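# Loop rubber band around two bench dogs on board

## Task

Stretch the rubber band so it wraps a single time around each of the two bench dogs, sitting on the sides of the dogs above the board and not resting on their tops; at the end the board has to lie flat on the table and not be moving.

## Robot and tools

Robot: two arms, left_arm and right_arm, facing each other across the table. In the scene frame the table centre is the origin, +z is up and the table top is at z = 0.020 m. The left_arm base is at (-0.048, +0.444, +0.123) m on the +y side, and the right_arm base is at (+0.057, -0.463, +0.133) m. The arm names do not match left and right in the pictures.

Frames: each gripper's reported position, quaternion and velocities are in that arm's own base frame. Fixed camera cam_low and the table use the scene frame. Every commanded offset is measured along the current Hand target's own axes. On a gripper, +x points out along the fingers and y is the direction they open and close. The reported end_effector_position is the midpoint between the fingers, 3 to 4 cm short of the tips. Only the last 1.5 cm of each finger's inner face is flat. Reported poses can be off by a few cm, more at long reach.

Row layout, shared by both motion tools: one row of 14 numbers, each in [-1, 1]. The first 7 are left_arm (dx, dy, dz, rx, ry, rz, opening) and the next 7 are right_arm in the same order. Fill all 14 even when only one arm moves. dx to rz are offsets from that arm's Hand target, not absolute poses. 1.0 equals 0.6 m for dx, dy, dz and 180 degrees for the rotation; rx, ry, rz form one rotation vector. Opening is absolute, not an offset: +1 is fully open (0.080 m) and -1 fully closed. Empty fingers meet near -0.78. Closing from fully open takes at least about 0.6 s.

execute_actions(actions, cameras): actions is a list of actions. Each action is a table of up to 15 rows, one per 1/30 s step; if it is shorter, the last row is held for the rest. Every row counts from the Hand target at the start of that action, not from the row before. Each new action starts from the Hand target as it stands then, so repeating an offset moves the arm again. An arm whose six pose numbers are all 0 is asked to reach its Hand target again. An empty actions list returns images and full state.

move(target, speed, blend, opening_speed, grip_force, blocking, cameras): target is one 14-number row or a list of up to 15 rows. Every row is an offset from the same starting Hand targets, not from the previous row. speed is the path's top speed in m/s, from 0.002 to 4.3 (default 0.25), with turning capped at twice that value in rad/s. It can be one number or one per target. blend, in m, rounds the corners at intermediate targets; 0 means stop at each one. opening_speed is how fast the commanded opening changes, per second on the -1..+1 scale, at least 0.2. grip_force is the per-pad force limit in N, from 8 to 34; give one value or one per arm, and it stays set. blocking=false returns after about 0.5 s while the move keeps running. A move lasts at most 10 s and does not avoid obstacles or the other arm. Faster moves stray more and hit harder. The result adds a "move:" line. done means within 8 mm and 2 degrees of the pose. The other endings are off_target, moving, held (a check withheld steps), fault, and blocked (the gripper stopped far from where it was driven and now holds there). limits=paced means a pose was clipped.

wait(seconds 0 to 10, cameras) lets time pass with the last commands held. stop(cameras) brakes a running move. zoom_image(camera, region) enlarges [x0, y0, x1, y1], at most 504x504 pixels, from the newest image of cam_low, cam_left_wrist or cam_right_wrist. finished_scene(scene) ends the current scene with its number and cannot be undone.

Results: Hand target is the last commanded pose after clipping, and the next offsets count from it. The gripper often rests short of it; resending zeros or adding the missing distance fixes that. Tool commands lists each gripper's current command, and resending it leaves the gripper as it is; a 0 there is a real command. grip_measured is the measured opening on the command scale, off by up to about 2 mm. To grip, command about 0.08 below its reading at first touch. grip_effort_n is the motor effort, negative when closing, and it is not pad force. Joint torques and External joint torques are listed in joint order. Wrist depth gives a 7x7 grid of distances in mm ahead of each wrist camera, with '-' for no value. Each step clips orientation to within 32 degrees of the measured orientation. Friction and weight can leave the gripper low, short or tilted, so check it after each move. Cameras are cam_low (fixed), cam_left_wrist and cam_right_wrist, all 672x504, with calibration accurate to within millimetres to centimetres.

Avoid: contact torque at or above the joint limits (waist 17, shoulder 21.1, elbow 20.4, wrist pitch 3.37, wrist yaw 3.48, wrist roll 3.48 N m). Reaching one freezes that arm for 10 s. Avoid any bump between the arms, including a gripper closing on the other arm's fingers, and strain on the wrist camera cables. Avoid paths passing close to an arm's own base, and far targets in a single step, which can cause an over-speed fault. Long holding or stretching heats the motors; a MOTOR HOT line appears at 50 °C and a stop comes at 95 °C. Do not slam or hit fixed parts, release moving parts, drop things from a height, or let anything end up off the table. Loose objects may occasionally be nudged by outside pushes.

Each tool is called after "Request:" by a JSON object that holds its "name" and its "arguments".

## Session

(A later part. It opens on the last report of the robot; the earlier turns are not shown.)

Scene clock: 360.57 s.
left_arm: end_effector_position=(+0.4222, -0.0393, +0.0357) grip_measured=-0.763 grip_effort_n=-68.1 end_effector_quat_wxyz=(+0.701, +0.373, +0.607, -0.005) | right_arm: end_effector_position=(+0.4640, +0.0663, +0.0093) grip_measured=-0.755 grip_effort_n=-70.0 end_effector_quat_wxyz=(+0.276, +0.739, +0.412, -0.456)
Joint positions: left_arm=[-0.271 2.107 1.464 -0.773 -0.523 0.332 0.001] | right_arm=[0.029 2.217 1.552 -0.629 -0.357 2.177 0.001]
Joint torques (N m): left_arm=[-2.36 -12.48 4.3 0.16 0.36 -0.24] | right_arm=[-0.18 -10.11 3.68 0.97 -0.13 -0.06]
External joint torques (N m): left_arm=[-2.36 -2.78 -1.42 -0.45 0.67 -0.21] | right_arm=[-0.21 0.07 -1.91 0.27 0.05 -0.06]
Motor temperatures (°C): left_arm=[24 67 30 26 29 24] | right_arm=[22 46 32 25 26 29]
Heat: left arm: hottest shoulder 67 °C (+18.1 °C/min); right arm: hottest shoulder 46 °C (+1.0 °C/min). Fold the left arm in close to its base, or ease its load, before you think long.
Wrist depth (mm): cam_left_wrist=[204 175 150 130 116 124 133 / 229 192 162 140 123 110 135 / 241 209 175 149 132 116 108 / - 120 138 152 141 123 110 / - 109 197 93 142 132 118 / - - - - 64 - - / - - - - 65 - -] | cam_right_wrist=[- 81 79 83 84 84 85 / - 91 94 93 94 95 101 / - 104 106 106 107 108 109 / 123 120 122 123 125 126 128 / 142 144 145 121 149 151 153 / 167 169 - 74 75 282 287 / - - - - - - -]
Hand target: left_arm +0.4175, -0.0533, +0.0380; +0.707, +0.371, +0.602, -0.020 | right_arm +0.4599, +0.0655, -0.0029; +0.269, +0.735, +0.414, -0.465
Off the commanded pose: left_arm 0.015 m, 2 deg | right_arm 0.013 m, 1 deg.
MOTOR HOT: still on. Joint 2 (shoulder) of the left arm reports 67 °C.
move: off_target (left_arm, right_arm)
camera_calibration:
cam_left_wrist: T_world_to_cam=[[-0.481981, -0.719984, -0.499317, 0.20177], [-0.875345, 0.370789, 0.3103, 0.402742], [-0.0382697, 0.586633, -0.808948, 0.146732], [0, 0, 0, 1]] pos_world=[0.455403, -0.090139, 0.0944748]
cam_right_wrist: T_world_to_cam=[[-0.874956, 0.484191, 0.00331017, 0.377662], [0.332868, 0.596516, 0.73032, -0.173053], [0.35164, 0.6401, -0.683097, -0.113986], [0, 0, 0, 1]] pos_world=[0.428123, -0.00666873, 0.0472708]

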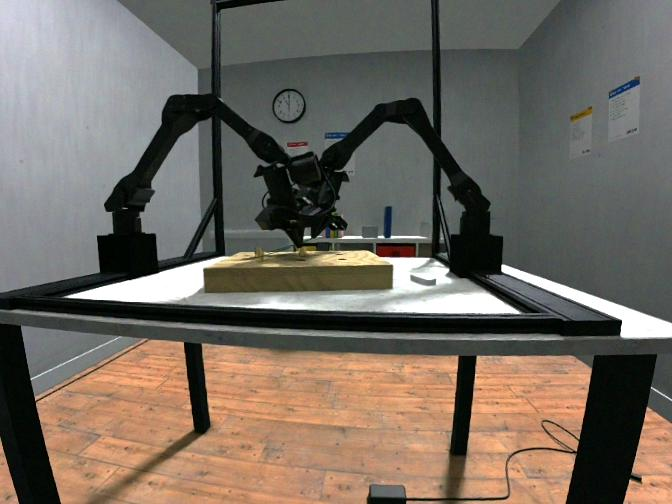

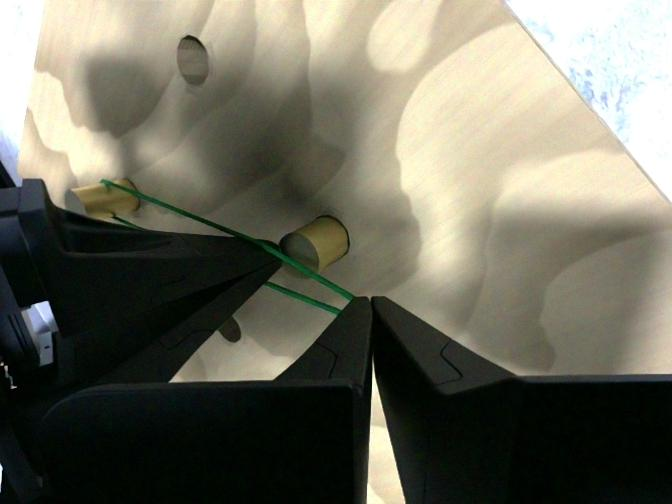

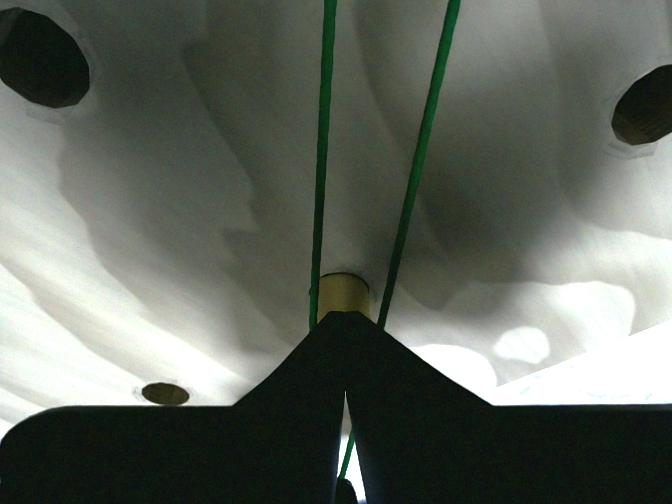

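Request:
{"name": "move", "arguments": {"target": [0,0,0,0,0,0,-1,0.023,0,0.0105,0,0,0,-0.77], "speed": 0.06, "cameras": ["all"]}}

Request:
{"name": "zoom_image", "arguments": {"camera": "cam_right_wrist", "region": [240, 200, 450, 420]}}

Request:
{"name": "zoom_image", "arguments": {"camera": "cam_left_wrist", "region": [180, 160, 420, 340]}}

Request:
{"name": "zoom_image", "arguments": {"camera": "cam_low", "region": [240, 200, 340, 275]}}

Scene clock: 367.67 s.
left_arm: end_effector_position=(+0.4221, -0.0393, +0.0356) grip_measured=-0.763 grip_effort_n=-68.1 end_effector_quat_wxyz=(+0.701, +0.373, +0.608, -0.005) | right_arm: end_effector_position=(+0.4632, +0.0663, +0.0054) grip_measured=-0.755 grip_effort_n=-70.0 end_effector_quat_wxyz=(+0.271, +0.743, +0.414, -0.450)
Joint positions: left_arm=[-0.271 2.107 1.463 -0.773 -0.523 0.332 0.001] | right_arm=[0.024 2.218 1.531 -0.6 -0.374 2.177 0.001]
Joint torques (N m): left_arm=[-2.32 -12.44 4.19 0.17 0.36 -0.24] | right_arm=[0.37 -7.29 3.53 2.37 0.15 -0.03]
External joint torques (N m): left_arm=[-2.32 -2.86 -1.46 -0.43 0.66 -0.22] | right_arm=[0.3 2.93 -2.02 1.67 0.34 -0.03]
Motor temperatures (°C): left_arm=[24 69 30 26 29 24] | right_arm=[22 45 31 25 26 29]
Heat: left arm: hottest shoulder 69 °C (+17.1 °C/min); right arm: hottest shoulder 45 °C (+1.0 °C/min). Fold the left arm in close to its base, or ease its load, before you think long.
Wrist depth (mm): cam_left_wrist=[202 175 150 130 116 124 132 / 228 192 162 140 123 110 135 / 242 208 176 150 132 116 107 / - 122 139 153 141 124 110 / - 110 198 93 142 131 117 / - - - - 64 - - / - - - - 65 - -] | cam_right_wrist=[- 80 79 81 82 82 83 / - 90 93 92 92 93 98 / - 103 104 104 106 106 107 / 123 120 122 122 124 126 126 / 142 144 145 125 149 151 153 / 169 172 - 74 75 285 291 / - - - - - - -]
Hand target: left_arm +0.4174, -0.0533, +0.0379; +0.707, +0.371, +0.602, -0.020 | right_arm +0.4600, +0.0656, -0.0180; +0.269, +0.735, +0.415, -0.465
Off the commanded pose: left_arm 0.015 m, 2 deg | right_arm 0.024 m, 2 deg.
MOTOR HOT: still on. Joint 2 (shoulder) of the left arm reports 69 °C.
move: off_target (left_arm, right_arm)
camera_calibration:
cam_left_wrist: T_world_to_cam=[[-0.482133, -0.719974, -0.499186, 0.201777], [-0.875249, 0.370742, 0.310628, 0.402694], [-0.0385748, 0.586676, -0.808903, 0.146789], [0, 0, 0, 1]] pos_world=[0.455403, -0.0901391, 0.0943742]
cam_right_wrist: T_world_to_cam=[[-0.874832, 0.484394, 0.00556375, 0.376907], [0.328258, 0.584321, 0.74217, -0.167092], [0.356252, 0.651101, -0.670189, -0.119361], [0, 0, 0, 1]] pos_world=[0.427102, -0.00721994, 0.0419191]

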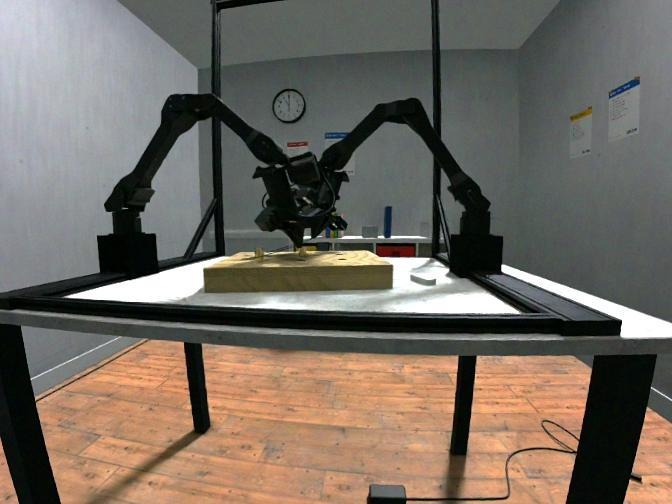

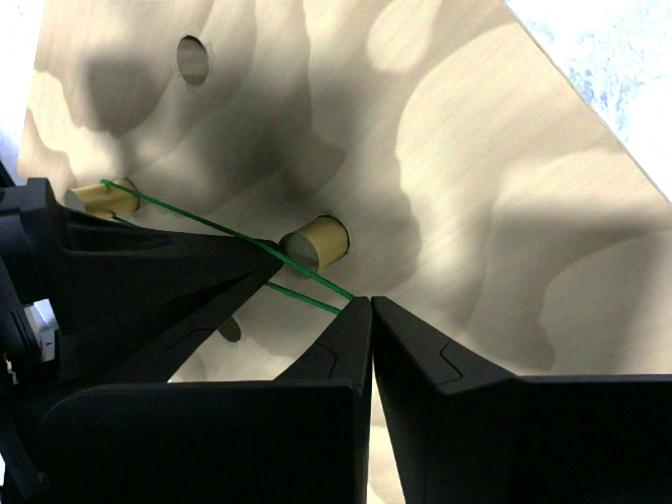

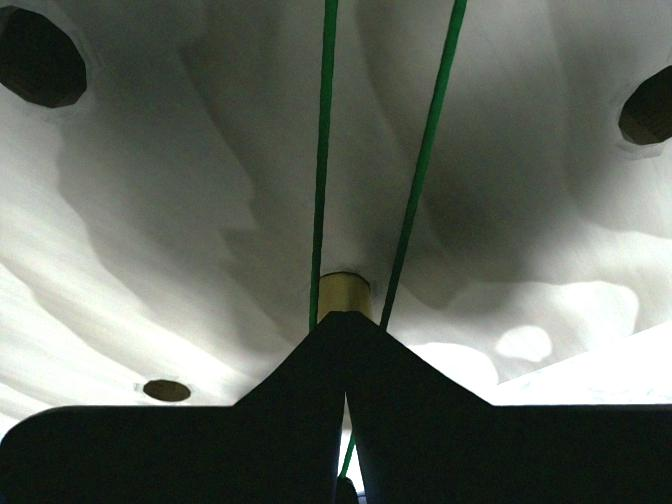

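Scaled by 2.291 from the camera's 672x504 image, which has a finer 960x720 frame.

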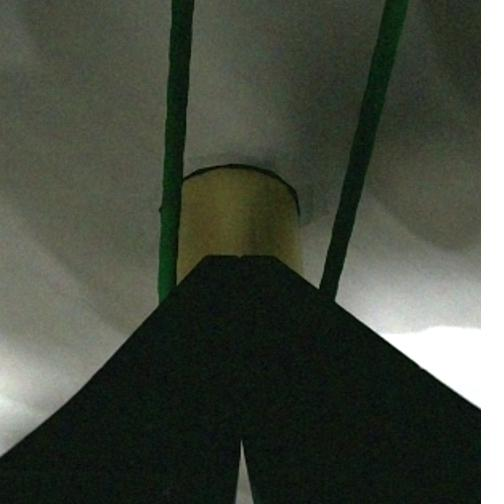

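Scaled by 2.100 from the camera's 672x504 image, which has a finer 960x720 frame.

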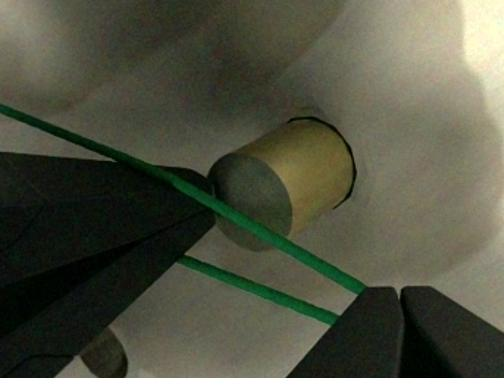

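Scaled by 5.040 from the camera's 672x504 image, which has a finer 960x720 frame.

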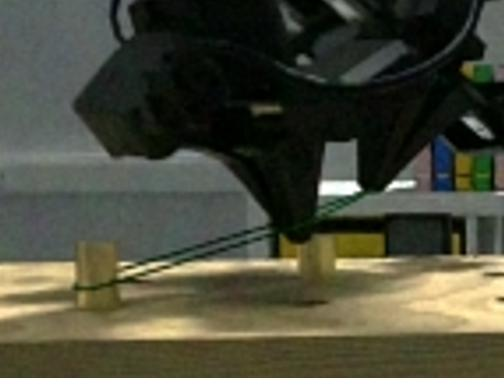

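Request:
{"name": "move", "arguments": {"target": [0,0,0,0,0,0,-1,-0.034,0,0.003,0,0,0,-0.77], "speed": 0.08, "cameras": []}}

Request:
{"name": "move", "arguments": {"target": [0,0,0,0,0,0,-1,0.024,0,0.011,0,0,0,-0.77], "speed": 0.06, "cameras": ["all"]}}

Request:
{"name": "zoom_image", "arguments": {"camera": "cam_left_wrist", "region": [180, 160, 420, 340]}}

Request:
{"name": "zoom_image", "arguments": {"camera": "cam_low", "region": [240, 200, 340, 275]}}

Scene clock: 375.10 s.
left_arm: end_effector_position=(+0.4221, -0.0393, +0.0356) grip_measured=-0.763 grip_effort_n=-68.1 end_effector_quat_wxyz=(+0.701, +0.373, +0.608, -0.005) | right_arm: end_effector_position=(+0.4589, +0.0582, +0.0041) grip_measured=-0.755 grip_effort_n=-70.0 end_effector_quat_wxyz=(+0.273, +0.738, +0.414, -0.459)
Joint positions: left_arm=[-0.271 2.107 1.463 -0.773 -0.523 0.332 0.001] | right_arm=[0.01 2.214 1.526 -0.621 -0.365 2.157 0.001]
Joint torques (N m): left_arm=[-2.29 -12.5 4.29 0.17 0.39 -0.24] | right_arm=[-0.3 -11.99 3.84 0.1 -0.02 -0.05]
External joint torques (N m): left_arm=[-2.3 -2.83 -1.36 -0.4 0.7 -0.21] | right_arm=[-0.35 -1.89 -1.7 -0.59 0.16 -0.05]
Motor temperatures (°C): left_arm=[24 70 29 26 29 24] | right_arm=[22 45 31 26 26 29]
Heat: left arm: hottest shoulder 70 °C (+12.2 °C/min); right arm: hottest shoulder 45 °C (+2.0 °C/min). Fold the left arm in close to its base, or ease its load, before you think long.
Wrist depth (mm): cam_left_wrist=[204 175 150 130 116 123 132 / 227 192 162 140 123 109 135 / 241 209 176 150 132 116 107 / 95 116 138 154 141 123 110 / 111 119 206 93 141 132 117 / - - - - 64 - - / - - - - 65 - -] | cam_right_wrist=[- 77 77 79 79 80 82 / - 86 87 89 87 90 91 / - 98 99 100 105 103 107 / 113 114 115 117 118 121 122 / 133 135 137 129 141 143 147 / - 158 - 74 75 171 280 / - - - - - - -]
Hand target: left_arm +0.4174, -0.0533, +0.0379; +0.707, +0.371, +0.602, -0.020 | right_arm +0.4546, +0.0567, -0.0003; +0.269, +0.735, +0.414, -0.465
Off the commanded pose: left_arm 0.015 m, 2 deg | right_arm 0.006 m, 1 deg.
MOTOR HOT: still on. Joint 2 (shoulder) of the left arm reports 70 °C.
move: off_target (left_arm)
No camera images: "cameras" was empty.

Scene clock: 376.17 s.
left_arm: end_effector_position=(+0.4221, -0.0393, +0.0356) grip_measured=-0.763 grip_effort_n=-68.1 end_effector_quat_wxyz=(+0.701, +0.373, +0.608, -0.005) | right_arm: end_effector_position=(+0.4602, +0.0583, -0.0037) grip_measured=-0.755 grip_effort_n=-70.0 end_effector_quat_wxyz=(+0.276, +0.740, +0.412, -0.454)
Joint positions: left_arm=[-0.271 2.107 1.463 -0.773 -0.523 0.332 0.001] | right_arm=[0.01 2.225 1.507 -0.58 -0.365 2.157 0.001]
Joint torques (N m): left_arm=[-2.35 -12.47 4.33 0.15 0.37 -0.24] | right_arm=[-0.28 -9.91 3.49 0.74 0 -0.08]
External joint torques (N m): left_arm=[-2.41 -2.86 -1.32 -0.44 0.68 -0.21] | right_arm=[-0.3 0.14 -1.94 0.06 0.18 -0.07]
Motor temperatures (°C): left_arm=[24 70 29 26 29 24] | right_arm=[22 45 31 26 26 29]
Heat: left arm: hottest shoulder 70 °C (+11.2 °C/min); right arm: hottest shoulder 45 °C (+2.0 °C/min). Fold the left arm in close to its base, or ease its load, before you think long.
Wrist depth (mm): cam_left_wrist=[203 175 150 130 116 118 132 / 228 191 161 140 123 110 135 / 234 204 175 149 132 116 107 / - 113 139 152 141 123 111 / 118 121 206 94 142 132 117 / - - - - 64 - - / - - - - 65 - -] | cam_right_wrist=[- 70 71 69 71 74 74 / - 79 77 80 81 81 81 / - 89 90 89 92 93 99 / - 104 108 103 104 112 110 / 127 124 124 118 128 130 132 / - 146 - 74 75 156 261 / - - - - - - -]
Hand target: left_arm +0.4174, -0.0533, +0.0379; +0.707, +0.371, +0.602, -0.020 | right_arm +0.4549, +0.0567, -0.0161; +0.269, +0.735, +0.414, -0.465
Off the commanded pose: left_arm 0.015 m, 2 deg | right_arm 0.014 m, 2 deg.
MOTOR HOT: still on. Joint 2 (shoulder) of the left arm reports 70 °C.
move: off_target (left_arm, right_arm)
camera_calibration:
cam_left_wrist: T_world_to_cam=[[-0.482133, -0.719974, -0.499186, 0.201777], [-0.875249, 0.370742, 0.310628, 0.402694], [-0.0385748, 0.586676, -0.808903, 0.146789], [0, 0, 0, 1]] pos_world=[0.455403, -0.0901391, 0.0943742]
cam_right_wrist: T_world_to_cam=[[-0.875246, 0.483676, 0.00144551, 0.37839], [0.329981, 0.594934, 0.732916, -0.156154], [0.353634, 0.641959, -0.680317, -0.117359], [0, 0, 0, 1]] pos_world=[0.424214, -0.0147772, 0.0340597]

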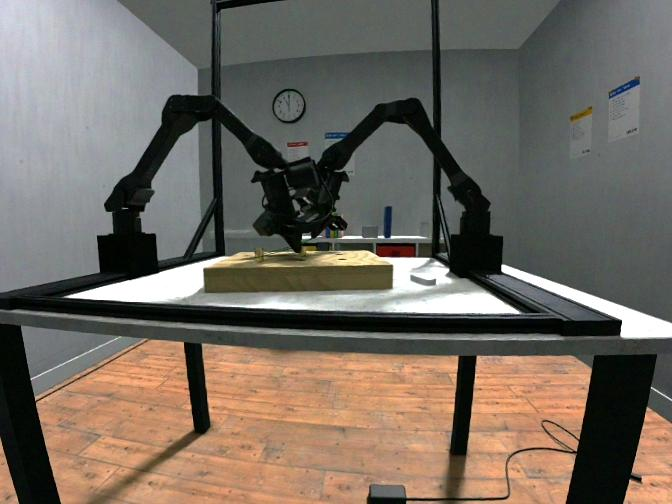

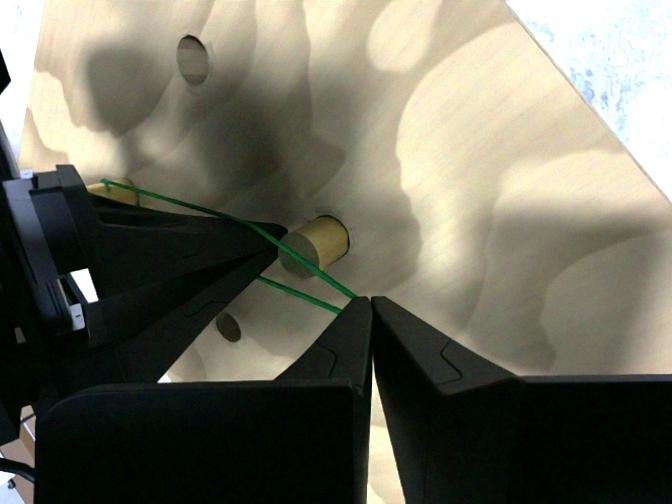

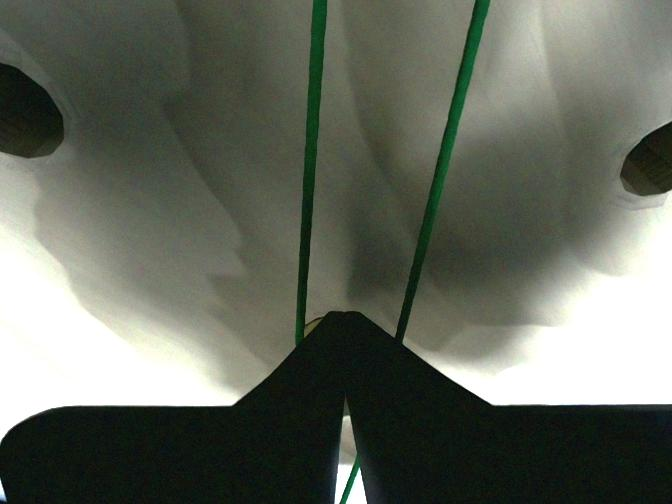

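Scaled by 2.100 from the camera's 672x504 image, which has a finer 960x720 frame.

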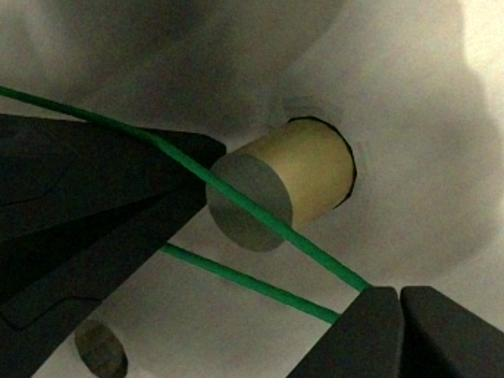

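Scaled by 5.040 from the camera's 672x504 image, which has a finer 960x720 frame.

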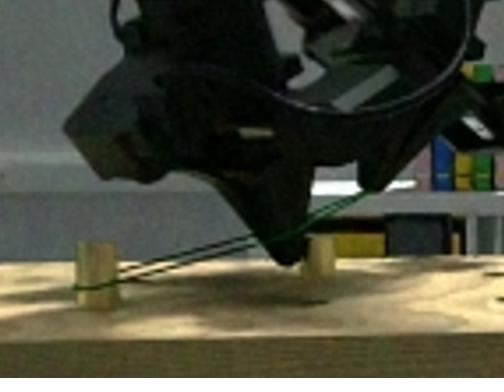

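Request:
{"name": "move", "arguments": {"target": [[0,0,0,0,0,0,-1,0.0145,0,0.006,0,0,0,-0.77],[0,0,0,0,0,0,-1,0.0145,0,0.006,0,0,0,-0.42]], "speed": 0.06, "opening_speed": 0.3, "cameras": ["all"]}}

Request:
{"name": "zoom_image", "arguments": {"camera": "cam_left_wrist", "region": [180, 160, 420, 340]}}

Request:
{"name": "zoom_image", "arguments": {"camera": "cam_low", "region": [240, 200, 340, 275]}}

Scene clock: 387.47 s.
left_arm: end_effector_position=(+0.4219, -0.0392, +0.0354) grip_measured=-0.763 grip_effort_n=-68.1 end_effector_quat_wxyz=(+0.701, +0.373, +0.608, -0.005) | right_arm: end_effector_position=(+0.4614, +0.0585, -0.0113) grip_measured=-0.424 grip_effort_n=19.8 end_effector_quat_wxyz=(+0.276, +0.741, +0.412, -0.452)
Joint positions: left_arm=[-0.271 2.107 1.463 -0.773 -0.523 0.332 0.001] | right_arm=[0.01 2.241 1.498 -0.551 -0.367 2.157 0.016]
Joint torques (N m): left_arm=[-2.37 -12.53 4.41 0.14 0.35 -0.23] | right_arm=[-0.23 -9.65 3.51 0.72 -0.06 -0.03]
External joint torques (N m): left_arm=[-2.38 -2.96 -1.19 -0.43 0.66 -0.2] | right_arm=[-0.22 0.41 -1.83 0.04 0.12 -0.03]
Motor temperatures (°C): left_arm=[25 71 29 26 29 24] | right_arm=[22 47 31 26 26 29]
Heat: left arm: hottest shoulder 71 °C (+14.1 °C/min); right arm: hottest shoulder 47 °C (+4.0 °C/min). Fold the left arm in close to its base, or ease its load, before you think long.
Wrist depth (mm): cam_left_wrist=[201 174 149 129 116 136 132 / 224 191 161 139 123 109 135 / - 141 168 149 132 116 107 / 117 117 153 151 141 123 110 / - 130 146 94 141 131 117 / - - - - 64 - - / - - - - 65 - -] | cam_right_wrist=[- 63 65 64 64 65 65 / - 73 71 72 69 75 75 / - 81 82 82 83 83 84 / - 93 95 96 97 98 99 / - 112 113 110 111 117 120 / - 127 - 105 80 139 142 / - - - 177 - - -]
Hand target: left_arm +0.4174, -0.0533, +0.0379; +0.707, +0.371, +0.602, -0.020 | right_arm +0.4552, +0.0571, -0.0255; +0.269, +0.735, +0.414, -0.465
Off the commanded pose: left_arm 0.015 m, 2 deg | right_arm 0.016 m, 2 deg.
MOTOR HOT: still on. Joint 2 (shoulder) of the left arm reports 71 °C.
move: off_target (left_arm, right_arm); target 2's new opening was sent with right_arm's hand 0.015 m and 2 deg from that target
camera_calibration:
cam_left_wrist: T_world_to_cam=[[-0.482561, -0.719818, -0.498995, 0.201794], [-0.874985, 0.370703, 0.311416, 0.402379], [-0.0391836, 0.586891, -0.808718, 0.146758], [0, 0, 0, 1]] pos_world=[0.455204, -0.0900395, 0.0940727]
cam_right_wrist: T_world_to_cam=[[-0.875449, 0.483307, -0.00198236, 0.379428], [0.326261, 0.593997, 0.735337, -0.149326], [0.356571, 0.643103, -0.677699, -0.12455], [0, 0, 0, 1]] pos_world=[0.4253, -0.0145824, 0.0261494]

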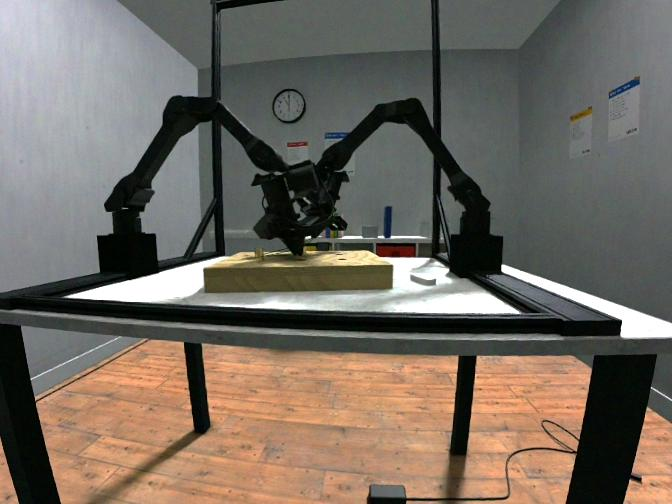

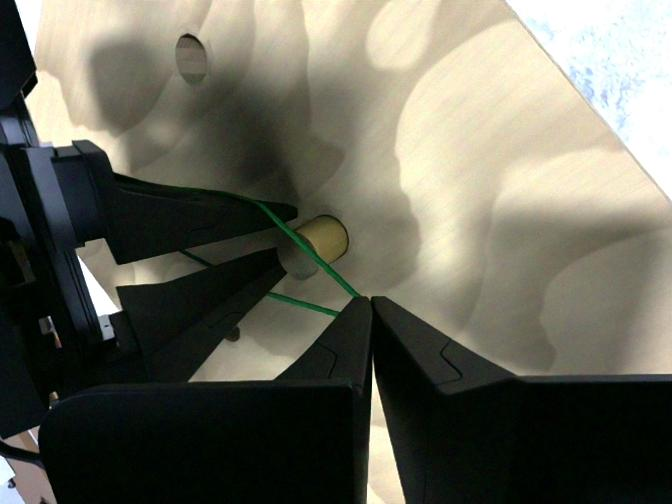

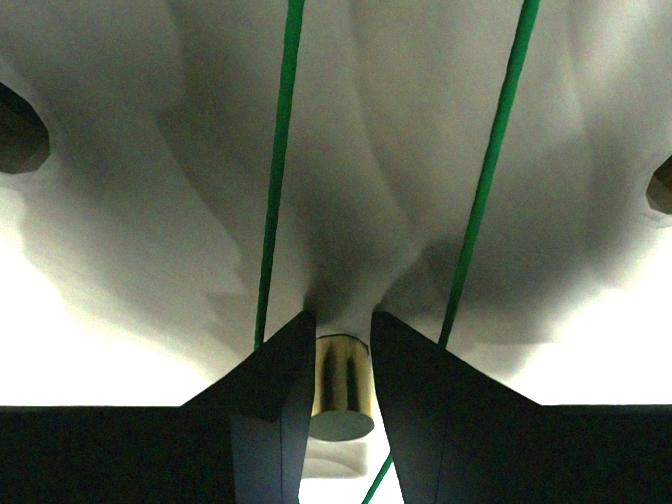

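Scaled by 2.100 from the camera's 672x504 image, which has a finer 960x720 frame.

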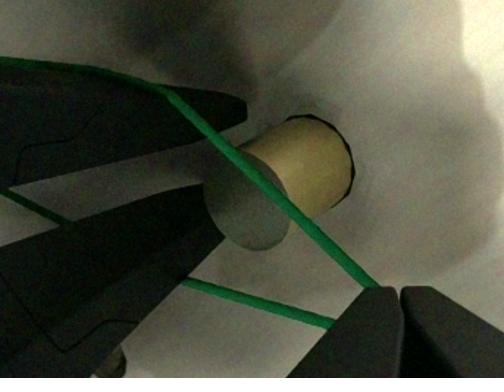

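Scaled by 5.040 from the camera's 672x504 image, which has a finer 960x720 frame.

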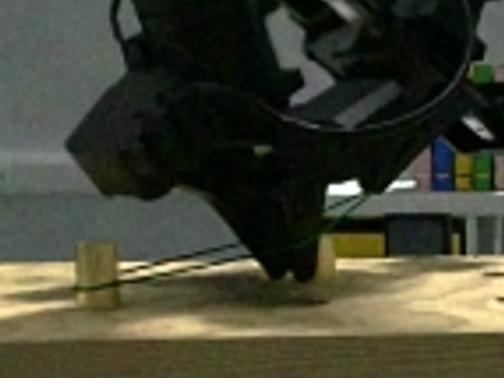

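Request:
{"name": "move", "arguments": {"target": [0.0404,-0.0233,0,0,0,0,-1,0,0,0,0,0,0,-0.3], "speed": 0.06, "opening_speed": 0.3, "cameras": ["all"]}}

Request:
{"name": "zoom_image", "arguments": {"camera": "cam_left_wrist", "region": [180, 160, 420, 340]}}

Request:
{"name": "zoom_image", "arguments": {"camera": "cam_low", "region": [240, 200, 340, 275]}}

Scene clock: 391.87 s.
left_arm: end_effector_position=(+0.4241, -0.0398, +0.0210) grip_measured=-0.763 grip_effort_n=-68.1 end_effector_quat_wxyz=(+0.712, +0.370, +0.597, -0.002) | right_arm: end_effector_position=(+0.4610, +0.0589, -0.0114) grip_measured=-0.304 grip_effort_n=20.7 end_effector_quat_wxyz=(+0.275, +0.741, +0.413, -0.452)
Joint positions: left_arm=[-0.271 2.118 1.412 -0.68 -0.523 0.332 0.001] | right_arm=[0.01 2.241 1.497 -0.551 -0.37 2.157 0.021]
Joint torques (N m): left_arm=[-2.41 -8.68 4.23 0.4 0.35 -0.27] | right_arm=[-0.29 -9.65 3.47 0.75 -0.05 -0.03]
External joint torques (N m): left_arm=[-2.43 0.86 -1.28 -0.23 0.66 -0.24] | right_arm=[-0.29 0.58 -1.99 0.05 0.14 -0.03]
Motor temperatures (°C): left_arm=[25 71 29 26 28 24] | right_arm=[22 47 30 26 26 29]
Heat: left arm: hottest shoulder 71 °C (+14.0 °C/min); right arm: hottest shoulder 47 °C (+5.0 °C/min). Fold the left arm in close to its base, or ease its load, before you think long.
Wrist depth (mm): cam_left_wrist=[189 163 136 120 106 130 123 / 209 176 147 127 111 100 127 / 213 183 156 134 118 106 97 / 94 115 137 140 125 110 98 / - 133 139 93 125 117 103 / - - - - 64 - - / - - - - 65 - -] | cam_right_wrist=[- 63 - 64 64 65 65 / - 72 71 72 69 75 75 / - 80 83 82 83 84 86 / - 93 94 96 97 98 99 / - 112 109 114 107 117 120 / - 126 - 107 80 134 143 / - - - 189 64 - -]
Hand target: left_arm +0.4174, -0.0533, +0.0099; +0.707, +0.371, +0.602, -0.020 | right_arm +0.4552, +0.0571, -0.0255; +0.269, +0.735, +0.414, -0.465
Off the commanded pose: left_arm 0.019 m, 2 deg | right_arm 0.015 m, 2 deg.
MOTOR HOT: still on. Joint 2 (shoulder) of the left arm reports 71 °C.
move: off_target (left_arm, right_arm)
camera_calibration:
cam_left_wrist: T_world_to_cam=[[-0.466914, -0.724194, -0.507478, 0.18844], [-0.88419, 0.373187, 0.280961, 0.413619], [-0.0140863, 0.579892, -0.814572, 0.124743], [0, 0, 0, 1]] pos_world=[0.455461, -0.0902273, 0.0810301]
cam_right_wrist: T_world_to_cam=[[-0.875878, 0.482533, 0.00050405, 0.379137], [0.326627, 0.592114, 0.736693, -0.149321], [0.35518, 0.645417, -0.676228, -0.12432], [0, 0, 0, 1]] pos_world=[0.425006, -0.014293, 0.0257434]

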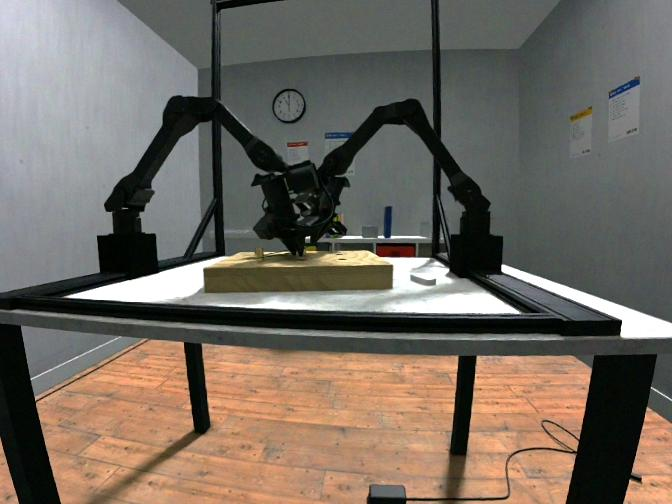

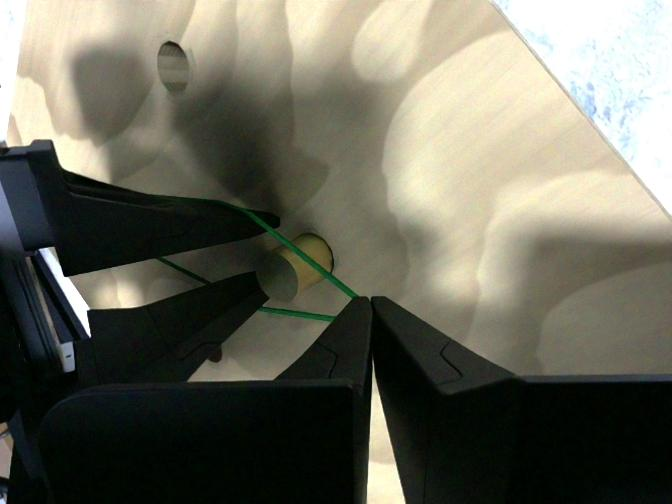

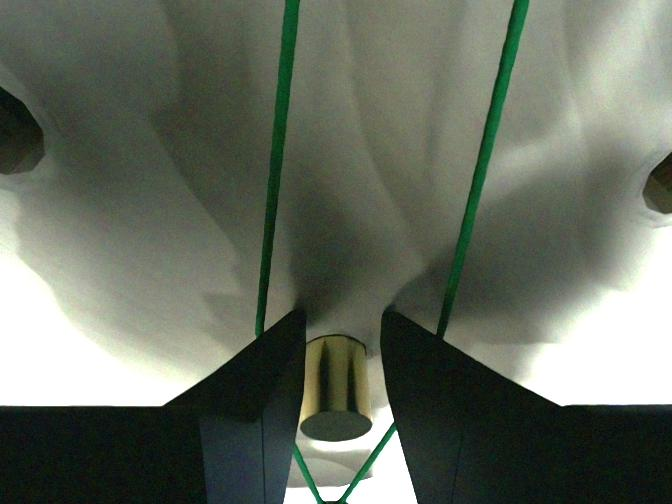

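Scaled by 2.100 from the camera's 672x504 image, which has a finer 960x720 frame.

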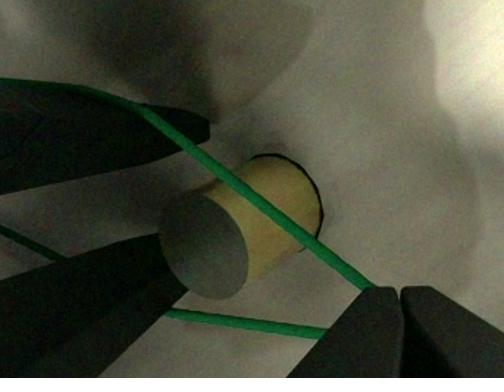

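Scaled by 5.040 from the camera's 672x504 image, which has a finer 960x720 frame.

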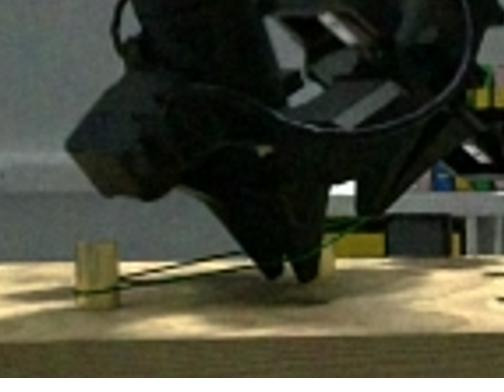

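Request:
{"name": "move", "arguments": {"target": [0.024,-0.0139,0,0,0,0,-1,0,0,0,0,0,0,-0.3], "speed": 0.06, "cameras": ["all"]}}

Request:
{"name": "zoom_image", "arguments": {"camera": "cam_left_wrist", "region": [180, 160, 420, 340]}}

Request:
{"name": "zoom_image", "arguments": {"camera": "cam_low", "region": [240, 200, 340, 275]}}

Scene clock: 395.37 s.
left_arm: end_effector_position=(+0.4251, -0.0404, +0.0059) grip_measured=-0.763 grip_effort_n=-68.1 end_effector_quat_wxyz=(+0.714, +0.370, +0.595, -0.002) | right_arm: end_effector_position=(+0.4610, +0.0589, -0.0114) grip_measured=-0.304 grip_effort_n=19.8 end_effector_quat_wxyz=(+0.275, +0.741, +0.413, -0.452)
Joint positions: left_arm=[-0.272 2.146 1.389 -0.624 -0.523 0.332 0.001] | right_arm=[0.01 2.241 1.497 -0.551 -0.37 2.157 0.021]
Joint torques (N m): left_arm=[-2.31 -8.4 3.87 0.41 0.36 -0.22] | right_arm=[-0.24 -9.54 3.53 0.73 -0.03 -0.05]
External joint torques (N m): left_arm=[-2.32 1.25 -1.55 -0.23 0.66 -0.19] | right_arm=[-0.23 0.6 -1.91 0.02 0.15 -0.04]
Motor temperatures (°C): left_arm=[25 69 29 26 28 24] | right_arm=[22 47 30 26 26 29]
Heat: left arm: hottest shoulder 69 °C (+11.1 °C/min); right arm: hottest shoulder 47 °C (+4.0 °C/min). Fold the left arm in close to its base, or ease its load, before you think long.
Wrist depth (mm): cam_left_wrist=[165 141 124 104 93 119 110 / 184 157 130 112 98 89 116 / 196 165 138 119 104 92 86 / - 115 133 126 110 96 86 / 247 133 134 93 110 102 90 / - - - - 64 - - / - - - - 65 - -] | cam_right_wrist=[- 63 64 64 64 65 65 / - 72 69 72 69 73 74 / - 80 83 82 83 83 86 / - 93 94 95 97 97 99 / - 112 109 114 108 117 120 / - 126 - 107 80 134 143 / - - - 133 64 - -]
Hand target: left_arm +0.4173, -0.0533, -0.0069; +0.707, +0.371, +0.602, -0.020 | right_arm +0.4552, +0.0571, -0.0254; +0.269, +0.735, +0.414, -0.465
Off the commanded pose: left_arm 0.020 m, 2 deg | right_arm 0.015 m, 2 deg.
MOTOR HOT: still on. Joint 2 (shoulder) of the left arm reports 69 °C.
move: off_target (left_arm, right_arm)
camera_calibration:
cam_left_wrist: T_world_to_cam=[[-0.465263, -0.724468, -0.508602, 0.180192], [-0.885116, 0.374242, 0.27661, 0.41938], [-0.0100548, 0.578868, -0.815359, 0.111113], [0, 0, 0, 1]] pos_world=[0.456153, -0.0907266, 0.0662382]
cam_right_wrist: T_world_to_cam=[[-0.875878, 0.482533, 0.00050405, 0.379137], [0.326627, 0.592114, 0.736693, -0.149321], [0.35518, 0.645417, -0.676228, -0.12432], [0, 0, 0, 1]] pos_world=[0.425006, -0.014293, 0.0257434]

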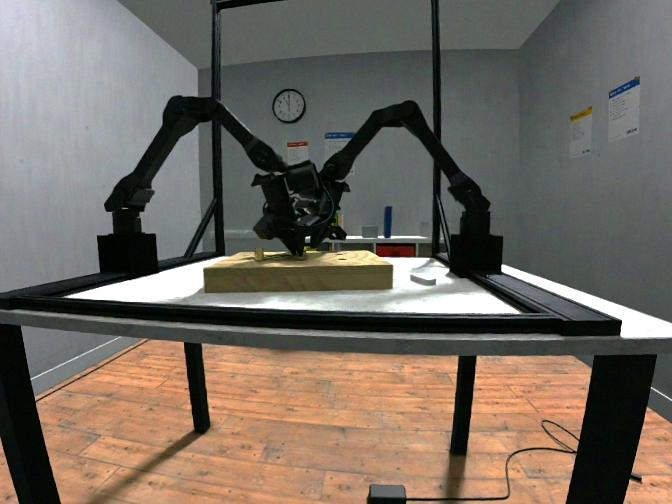

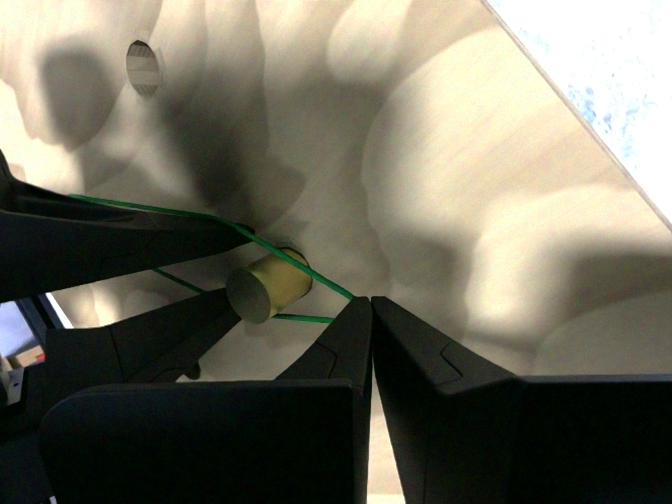

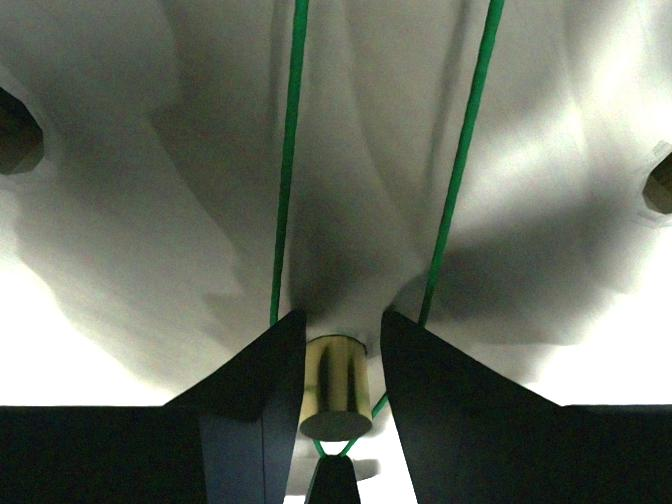

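Scaled by 2.100 from the camera's 672x504 image, which has a finer 960x720 frame.

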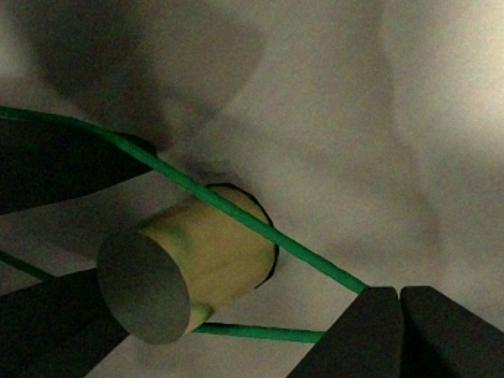

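Scaled by 5.040 from the camera's 672x504 image, which has a finer 960x720 frame.

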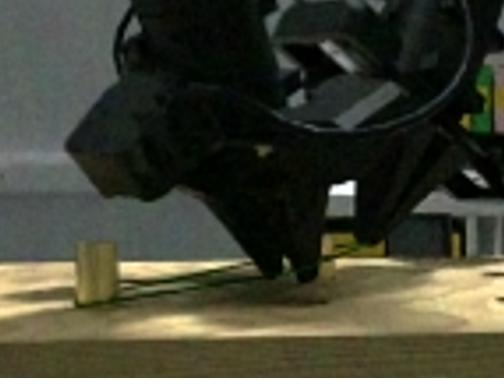

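Request:
{"name": "move", "arguments": {"target": [[0,0,0,0,0,0,-1,0,0,0.006,0,0,0,-0.7],[0,0,0,0,0,0,-1,-0.12,0,0.006,0,0,0,-0.7]], "speed": 0.08, "opening_speed": 0.5, "cameras": ["all"]}}

Request:
{"name": "zoom_image", "arguments": {"camera": "cam_left_wrist", "region": [180, 160, 420, 340]}}

Request:
{"name": "zoom_image", "arguments": {"camera": "cam_low", "region": [240, 200, 340, 275]}}

Scene clock: 403.30 s.
left_arm: end_effector_position=(+0.4251, -0.0404, +0.0059) grip_measured=-0.763 grip_effort_n=-68.1 end_effector_quat_wxyz=(+0.714, +0.370, +0.595, -0.002) | right_arm: end_effector_position=(+0.4325, +0.0287, +0.0289) grip_measured=-0.697 grip_effort_n=-15.6 end_effector_quat_wxyz=(+0.266, +0.727, +0.417, -0.476)
Joint positions: left_arm=[-0.272 2.146 1.389 -0.624 -0.523 0.332 0.001] | right_arm=[-0.061 2.117 1.486 -0.747 -0.374 2.084 0.004]
Joint torques (N m): left_arm=[-2.3 -8.36 3.89 0.41 0.39 -0.26] | right_arm=[-0.14 -13.1 6.74 0.08 -0.28 -0.06]
External joint torques (N m): left_arm=[-2.35 1.29 -1.53 -0.23 0.7 -0.23] | right_arm=[-0.08 -3.62 1.19 -0.51 -0.1 -0.06]
Motor temperatures (°C): left_arm=[25 65 28 26 28 24] | right_arm=[22 47 30 26 26 29]
Heat: left arm: hottest shoulder 65 °C (+3.0 °C/min); right arm: hottest shoulder 47 °C (+4.0 °C/min). Fold the left arm in close to its base, or ease its load, before you think long.
Wrist depth (mm): cam_left_wrist=[165 142 124 104 93 118 111 / 184 157 130 112 98 88 116 / 198 169 138 119 104 92 86 / 192 185 144 126 110 96 86 / 253 211 170 93 110 102 91 / - - - - 64 - - / - - - - 65 - -] | cam_right_wrist=[- 100 101 105 105 107 109 / 110 109 113 115 120 120 123 / 134 126 128 131 134 138 141 / 142 145 147 151 156 160 164 / 166 169 170 168 183 191 284 / 192 195 - - 75 331 340 / - - - - - - -]
Hand target: left_arm +0.4173, -0.0533, -0.0069; +0.707, +0.371, +0.602, -0.020 | right_arm +0.4373, +0.0285, +0.0382; +0.269, +0.735, +0.414, -0.465
Off the commanded pose: left_arm 0.020 m, 2 deg | right_arm 0.011 m, 2 deg.
MOTOR HOT: still on. Joint 2 (shoulder) of the left arm reports 65 °C.
move: off_target (left_arm, right_arm)
camera_calibration:
cam_left_wrist: T_world_to_cam=[[-0.465263, -0.724468, -0.508602, 0.180192], [-0.885116, 0.374242, 0.27661, 0.41938], [-0.0100548, 0.578868, -0.815359, 0.111113], [0, 0, 0, 1]] pos_world=[0.456153, -0.0907266, 0.0662382]
cam_right_wrist: T_world_to_cam=[[-0.872975, 0.485578, 0.0461391, 0.366081], [0.37029, 0.598181, 0.710679, -0.170126], [0.317491, 0.63749, -0.702002, -0.0500995], [0, 0, 0, 1]] pos_world=[0.398482, -0.044057, 0.0688444]

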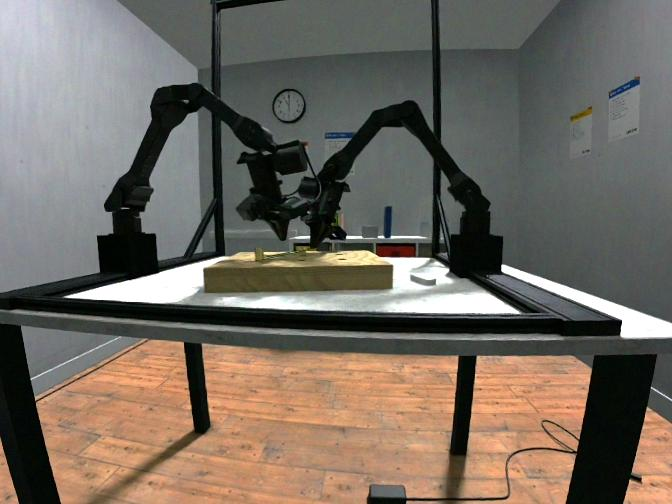

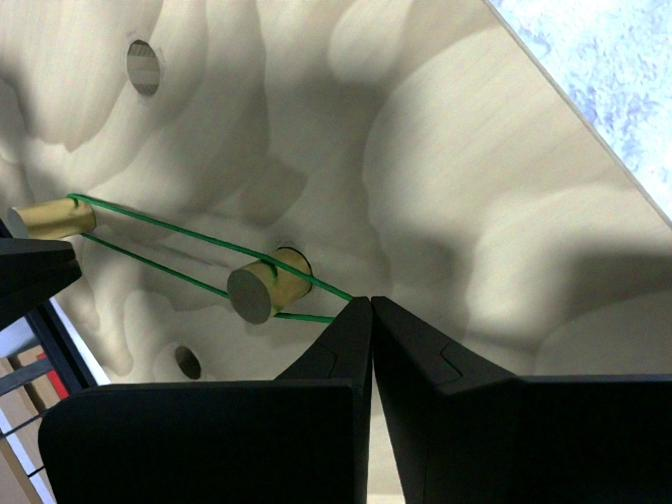

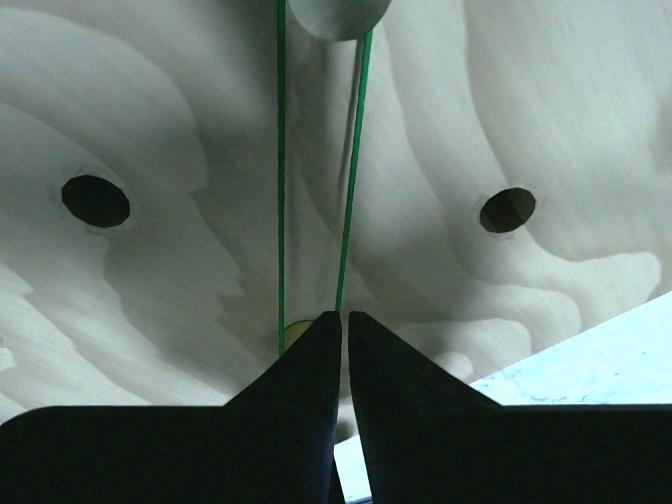

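Scaled by 2.100 from the camera's 672x504 image, which has a finer 960x720 frame.

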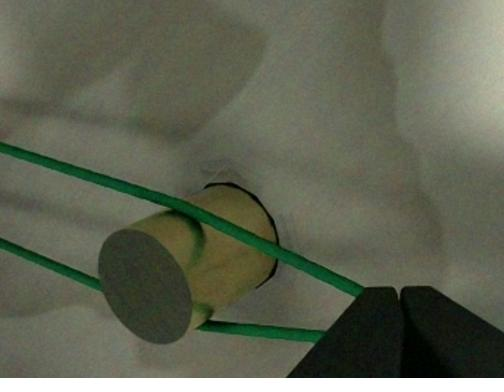

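Scaled by 5.040 from the camera's 672x504 image, which has a finer 960x720 frame.

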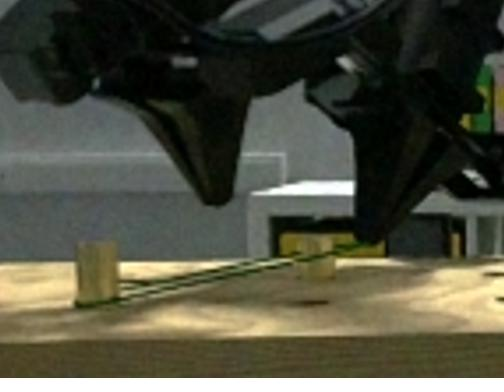

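Request:
{"name": "move", "arguments": {"target": [0.0035,0.0327,0,0,0,0,-1,0,0,0,0,0,0,-0.7], "speed": 0.06, "cameras": ["cam_left_wrist","cam_right_wrist"]}}

Scene clock: 415.67 s.
left_arm: end_effector_position=(+0.4278, -0.0291, +0.0073) grip_measured=-0.763 grip_effort_n=-68.1 end_effector_quat_wxyz=(+0.709, +0.371, +0.600, -0.006) | right_arm: end_effector_position=(+0.4325, +0.0287, +0.0289) grip_measured=-0.697 grip_effort_n=-15.6 end_effector_quat_wxyz=(+0.266, +0.727, +0.417, -0.476)
Joint positions: left_arm=[-0.241 2.146 1.398 -0.629 -0.514 0.371 0.001] | right_arm=[-0.061 2.117 1.486 -0.747 -0.374 2.084 0.004]
Joint torques (N m): left_arm=[-1.18 -8.56 6.68 -0.07 0.35 0.09] | right_arm=[-0.18 -13.09 6.75 0.1 -0.24 -0.07]
External joint torques (N m): left_arm=[-1.24 1.16 1.23 -0.71 0.66 0.11] | right_arm=[-0.19 -3.58 1.19 -0.48 -0.05 -0.06]
Motor temperatures (°C): left_arm=[25 61 28 26 28 24] | right_arm=[22 49 32 25 26 29]
Heat: left arm: hottest shoulder 61 °C (-5.0 °C/min); right arm: hottest shoulder 49 °C (+4.0 °C/min). Fold the left arm in close to its base, or ease its load, before you think long.
Wrist depth (mm): cam_left_wrist=[164 143 124 104 93 84 111 / 181 155 130 112 99 88 82 / 195 169 139 120 105 93 83 / 124 189 148 125 112 97 87 / 242 212 170 93 111 104 92 / - - - - 64 - - / - - - - 65 - -] | cam_right_wrist=[- 100 101 105 105 108 109 / 110 110 113 116 120 120 123 / 134 126 128 131 135 138 141 / 142 144 147 151 155 159 164 / 166 169 170 168 183 191 285 / 192 195 - - 75 320 334 / - - - - - - -]
Hand target: left_arm +0.4273, -0.0383, +0.0011; +0.707, +0.371, +0.602, -0.020 | right_arm +0.4373, +0.0285, +0.0382; +0.269, +0.735, +0.414, -0.465
Off the commanded pose: left_arm 0.011 m, 2 deg | right_arm 0.011 m, 2 deg.
MOTOR HOT: still on. Joint 2 (shoulder) of the left arm reports 61 °C.
move: off_target (left_arm, right_arm)
camera_calibration:
cam_left_wrist: T_world_to_cam=[[-0.475721, -0.721997, -0.502405, 0.194898], [-0.879368, 0.377363, 0.290362, 0.414782], [-0.0200512, 0.57993, -0.81442, 0.110059], [0, 0, 0, 1]] pos_world=[0.45967, -0.0796341, 0.0671145]
cam_right_wrist: T_world_to_cam=[[-0.872975, 0.485578, 0.0461391, 0.366081], [0.37029, 0.598181, 0.710679, -0.170126], [0.317491, 0.63749, -0.702002, -0.0500995], [0, 0, 0, 1]] pos_world=[0.398482, -0.044057, 0.0688444]
Images, in order (width x height): cam_left_wrist 672x504, cam_right_wrist 672x504.

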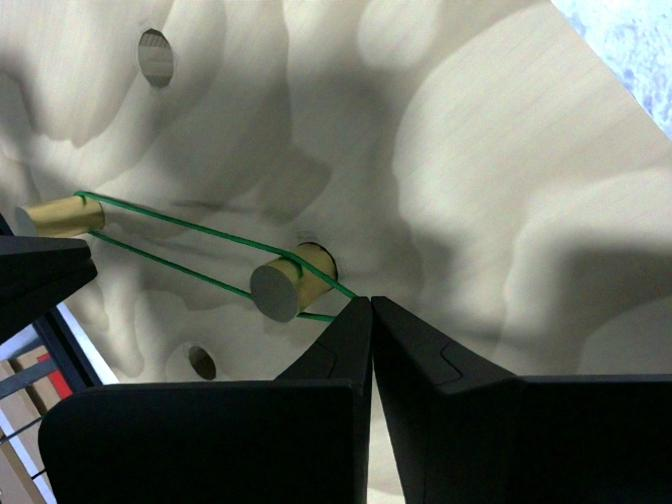

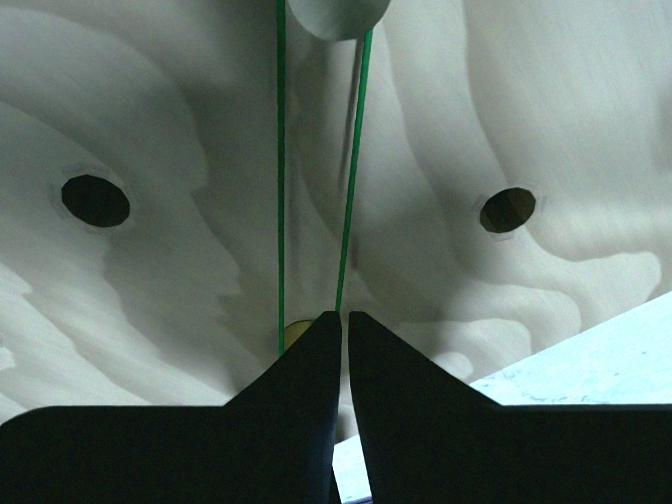

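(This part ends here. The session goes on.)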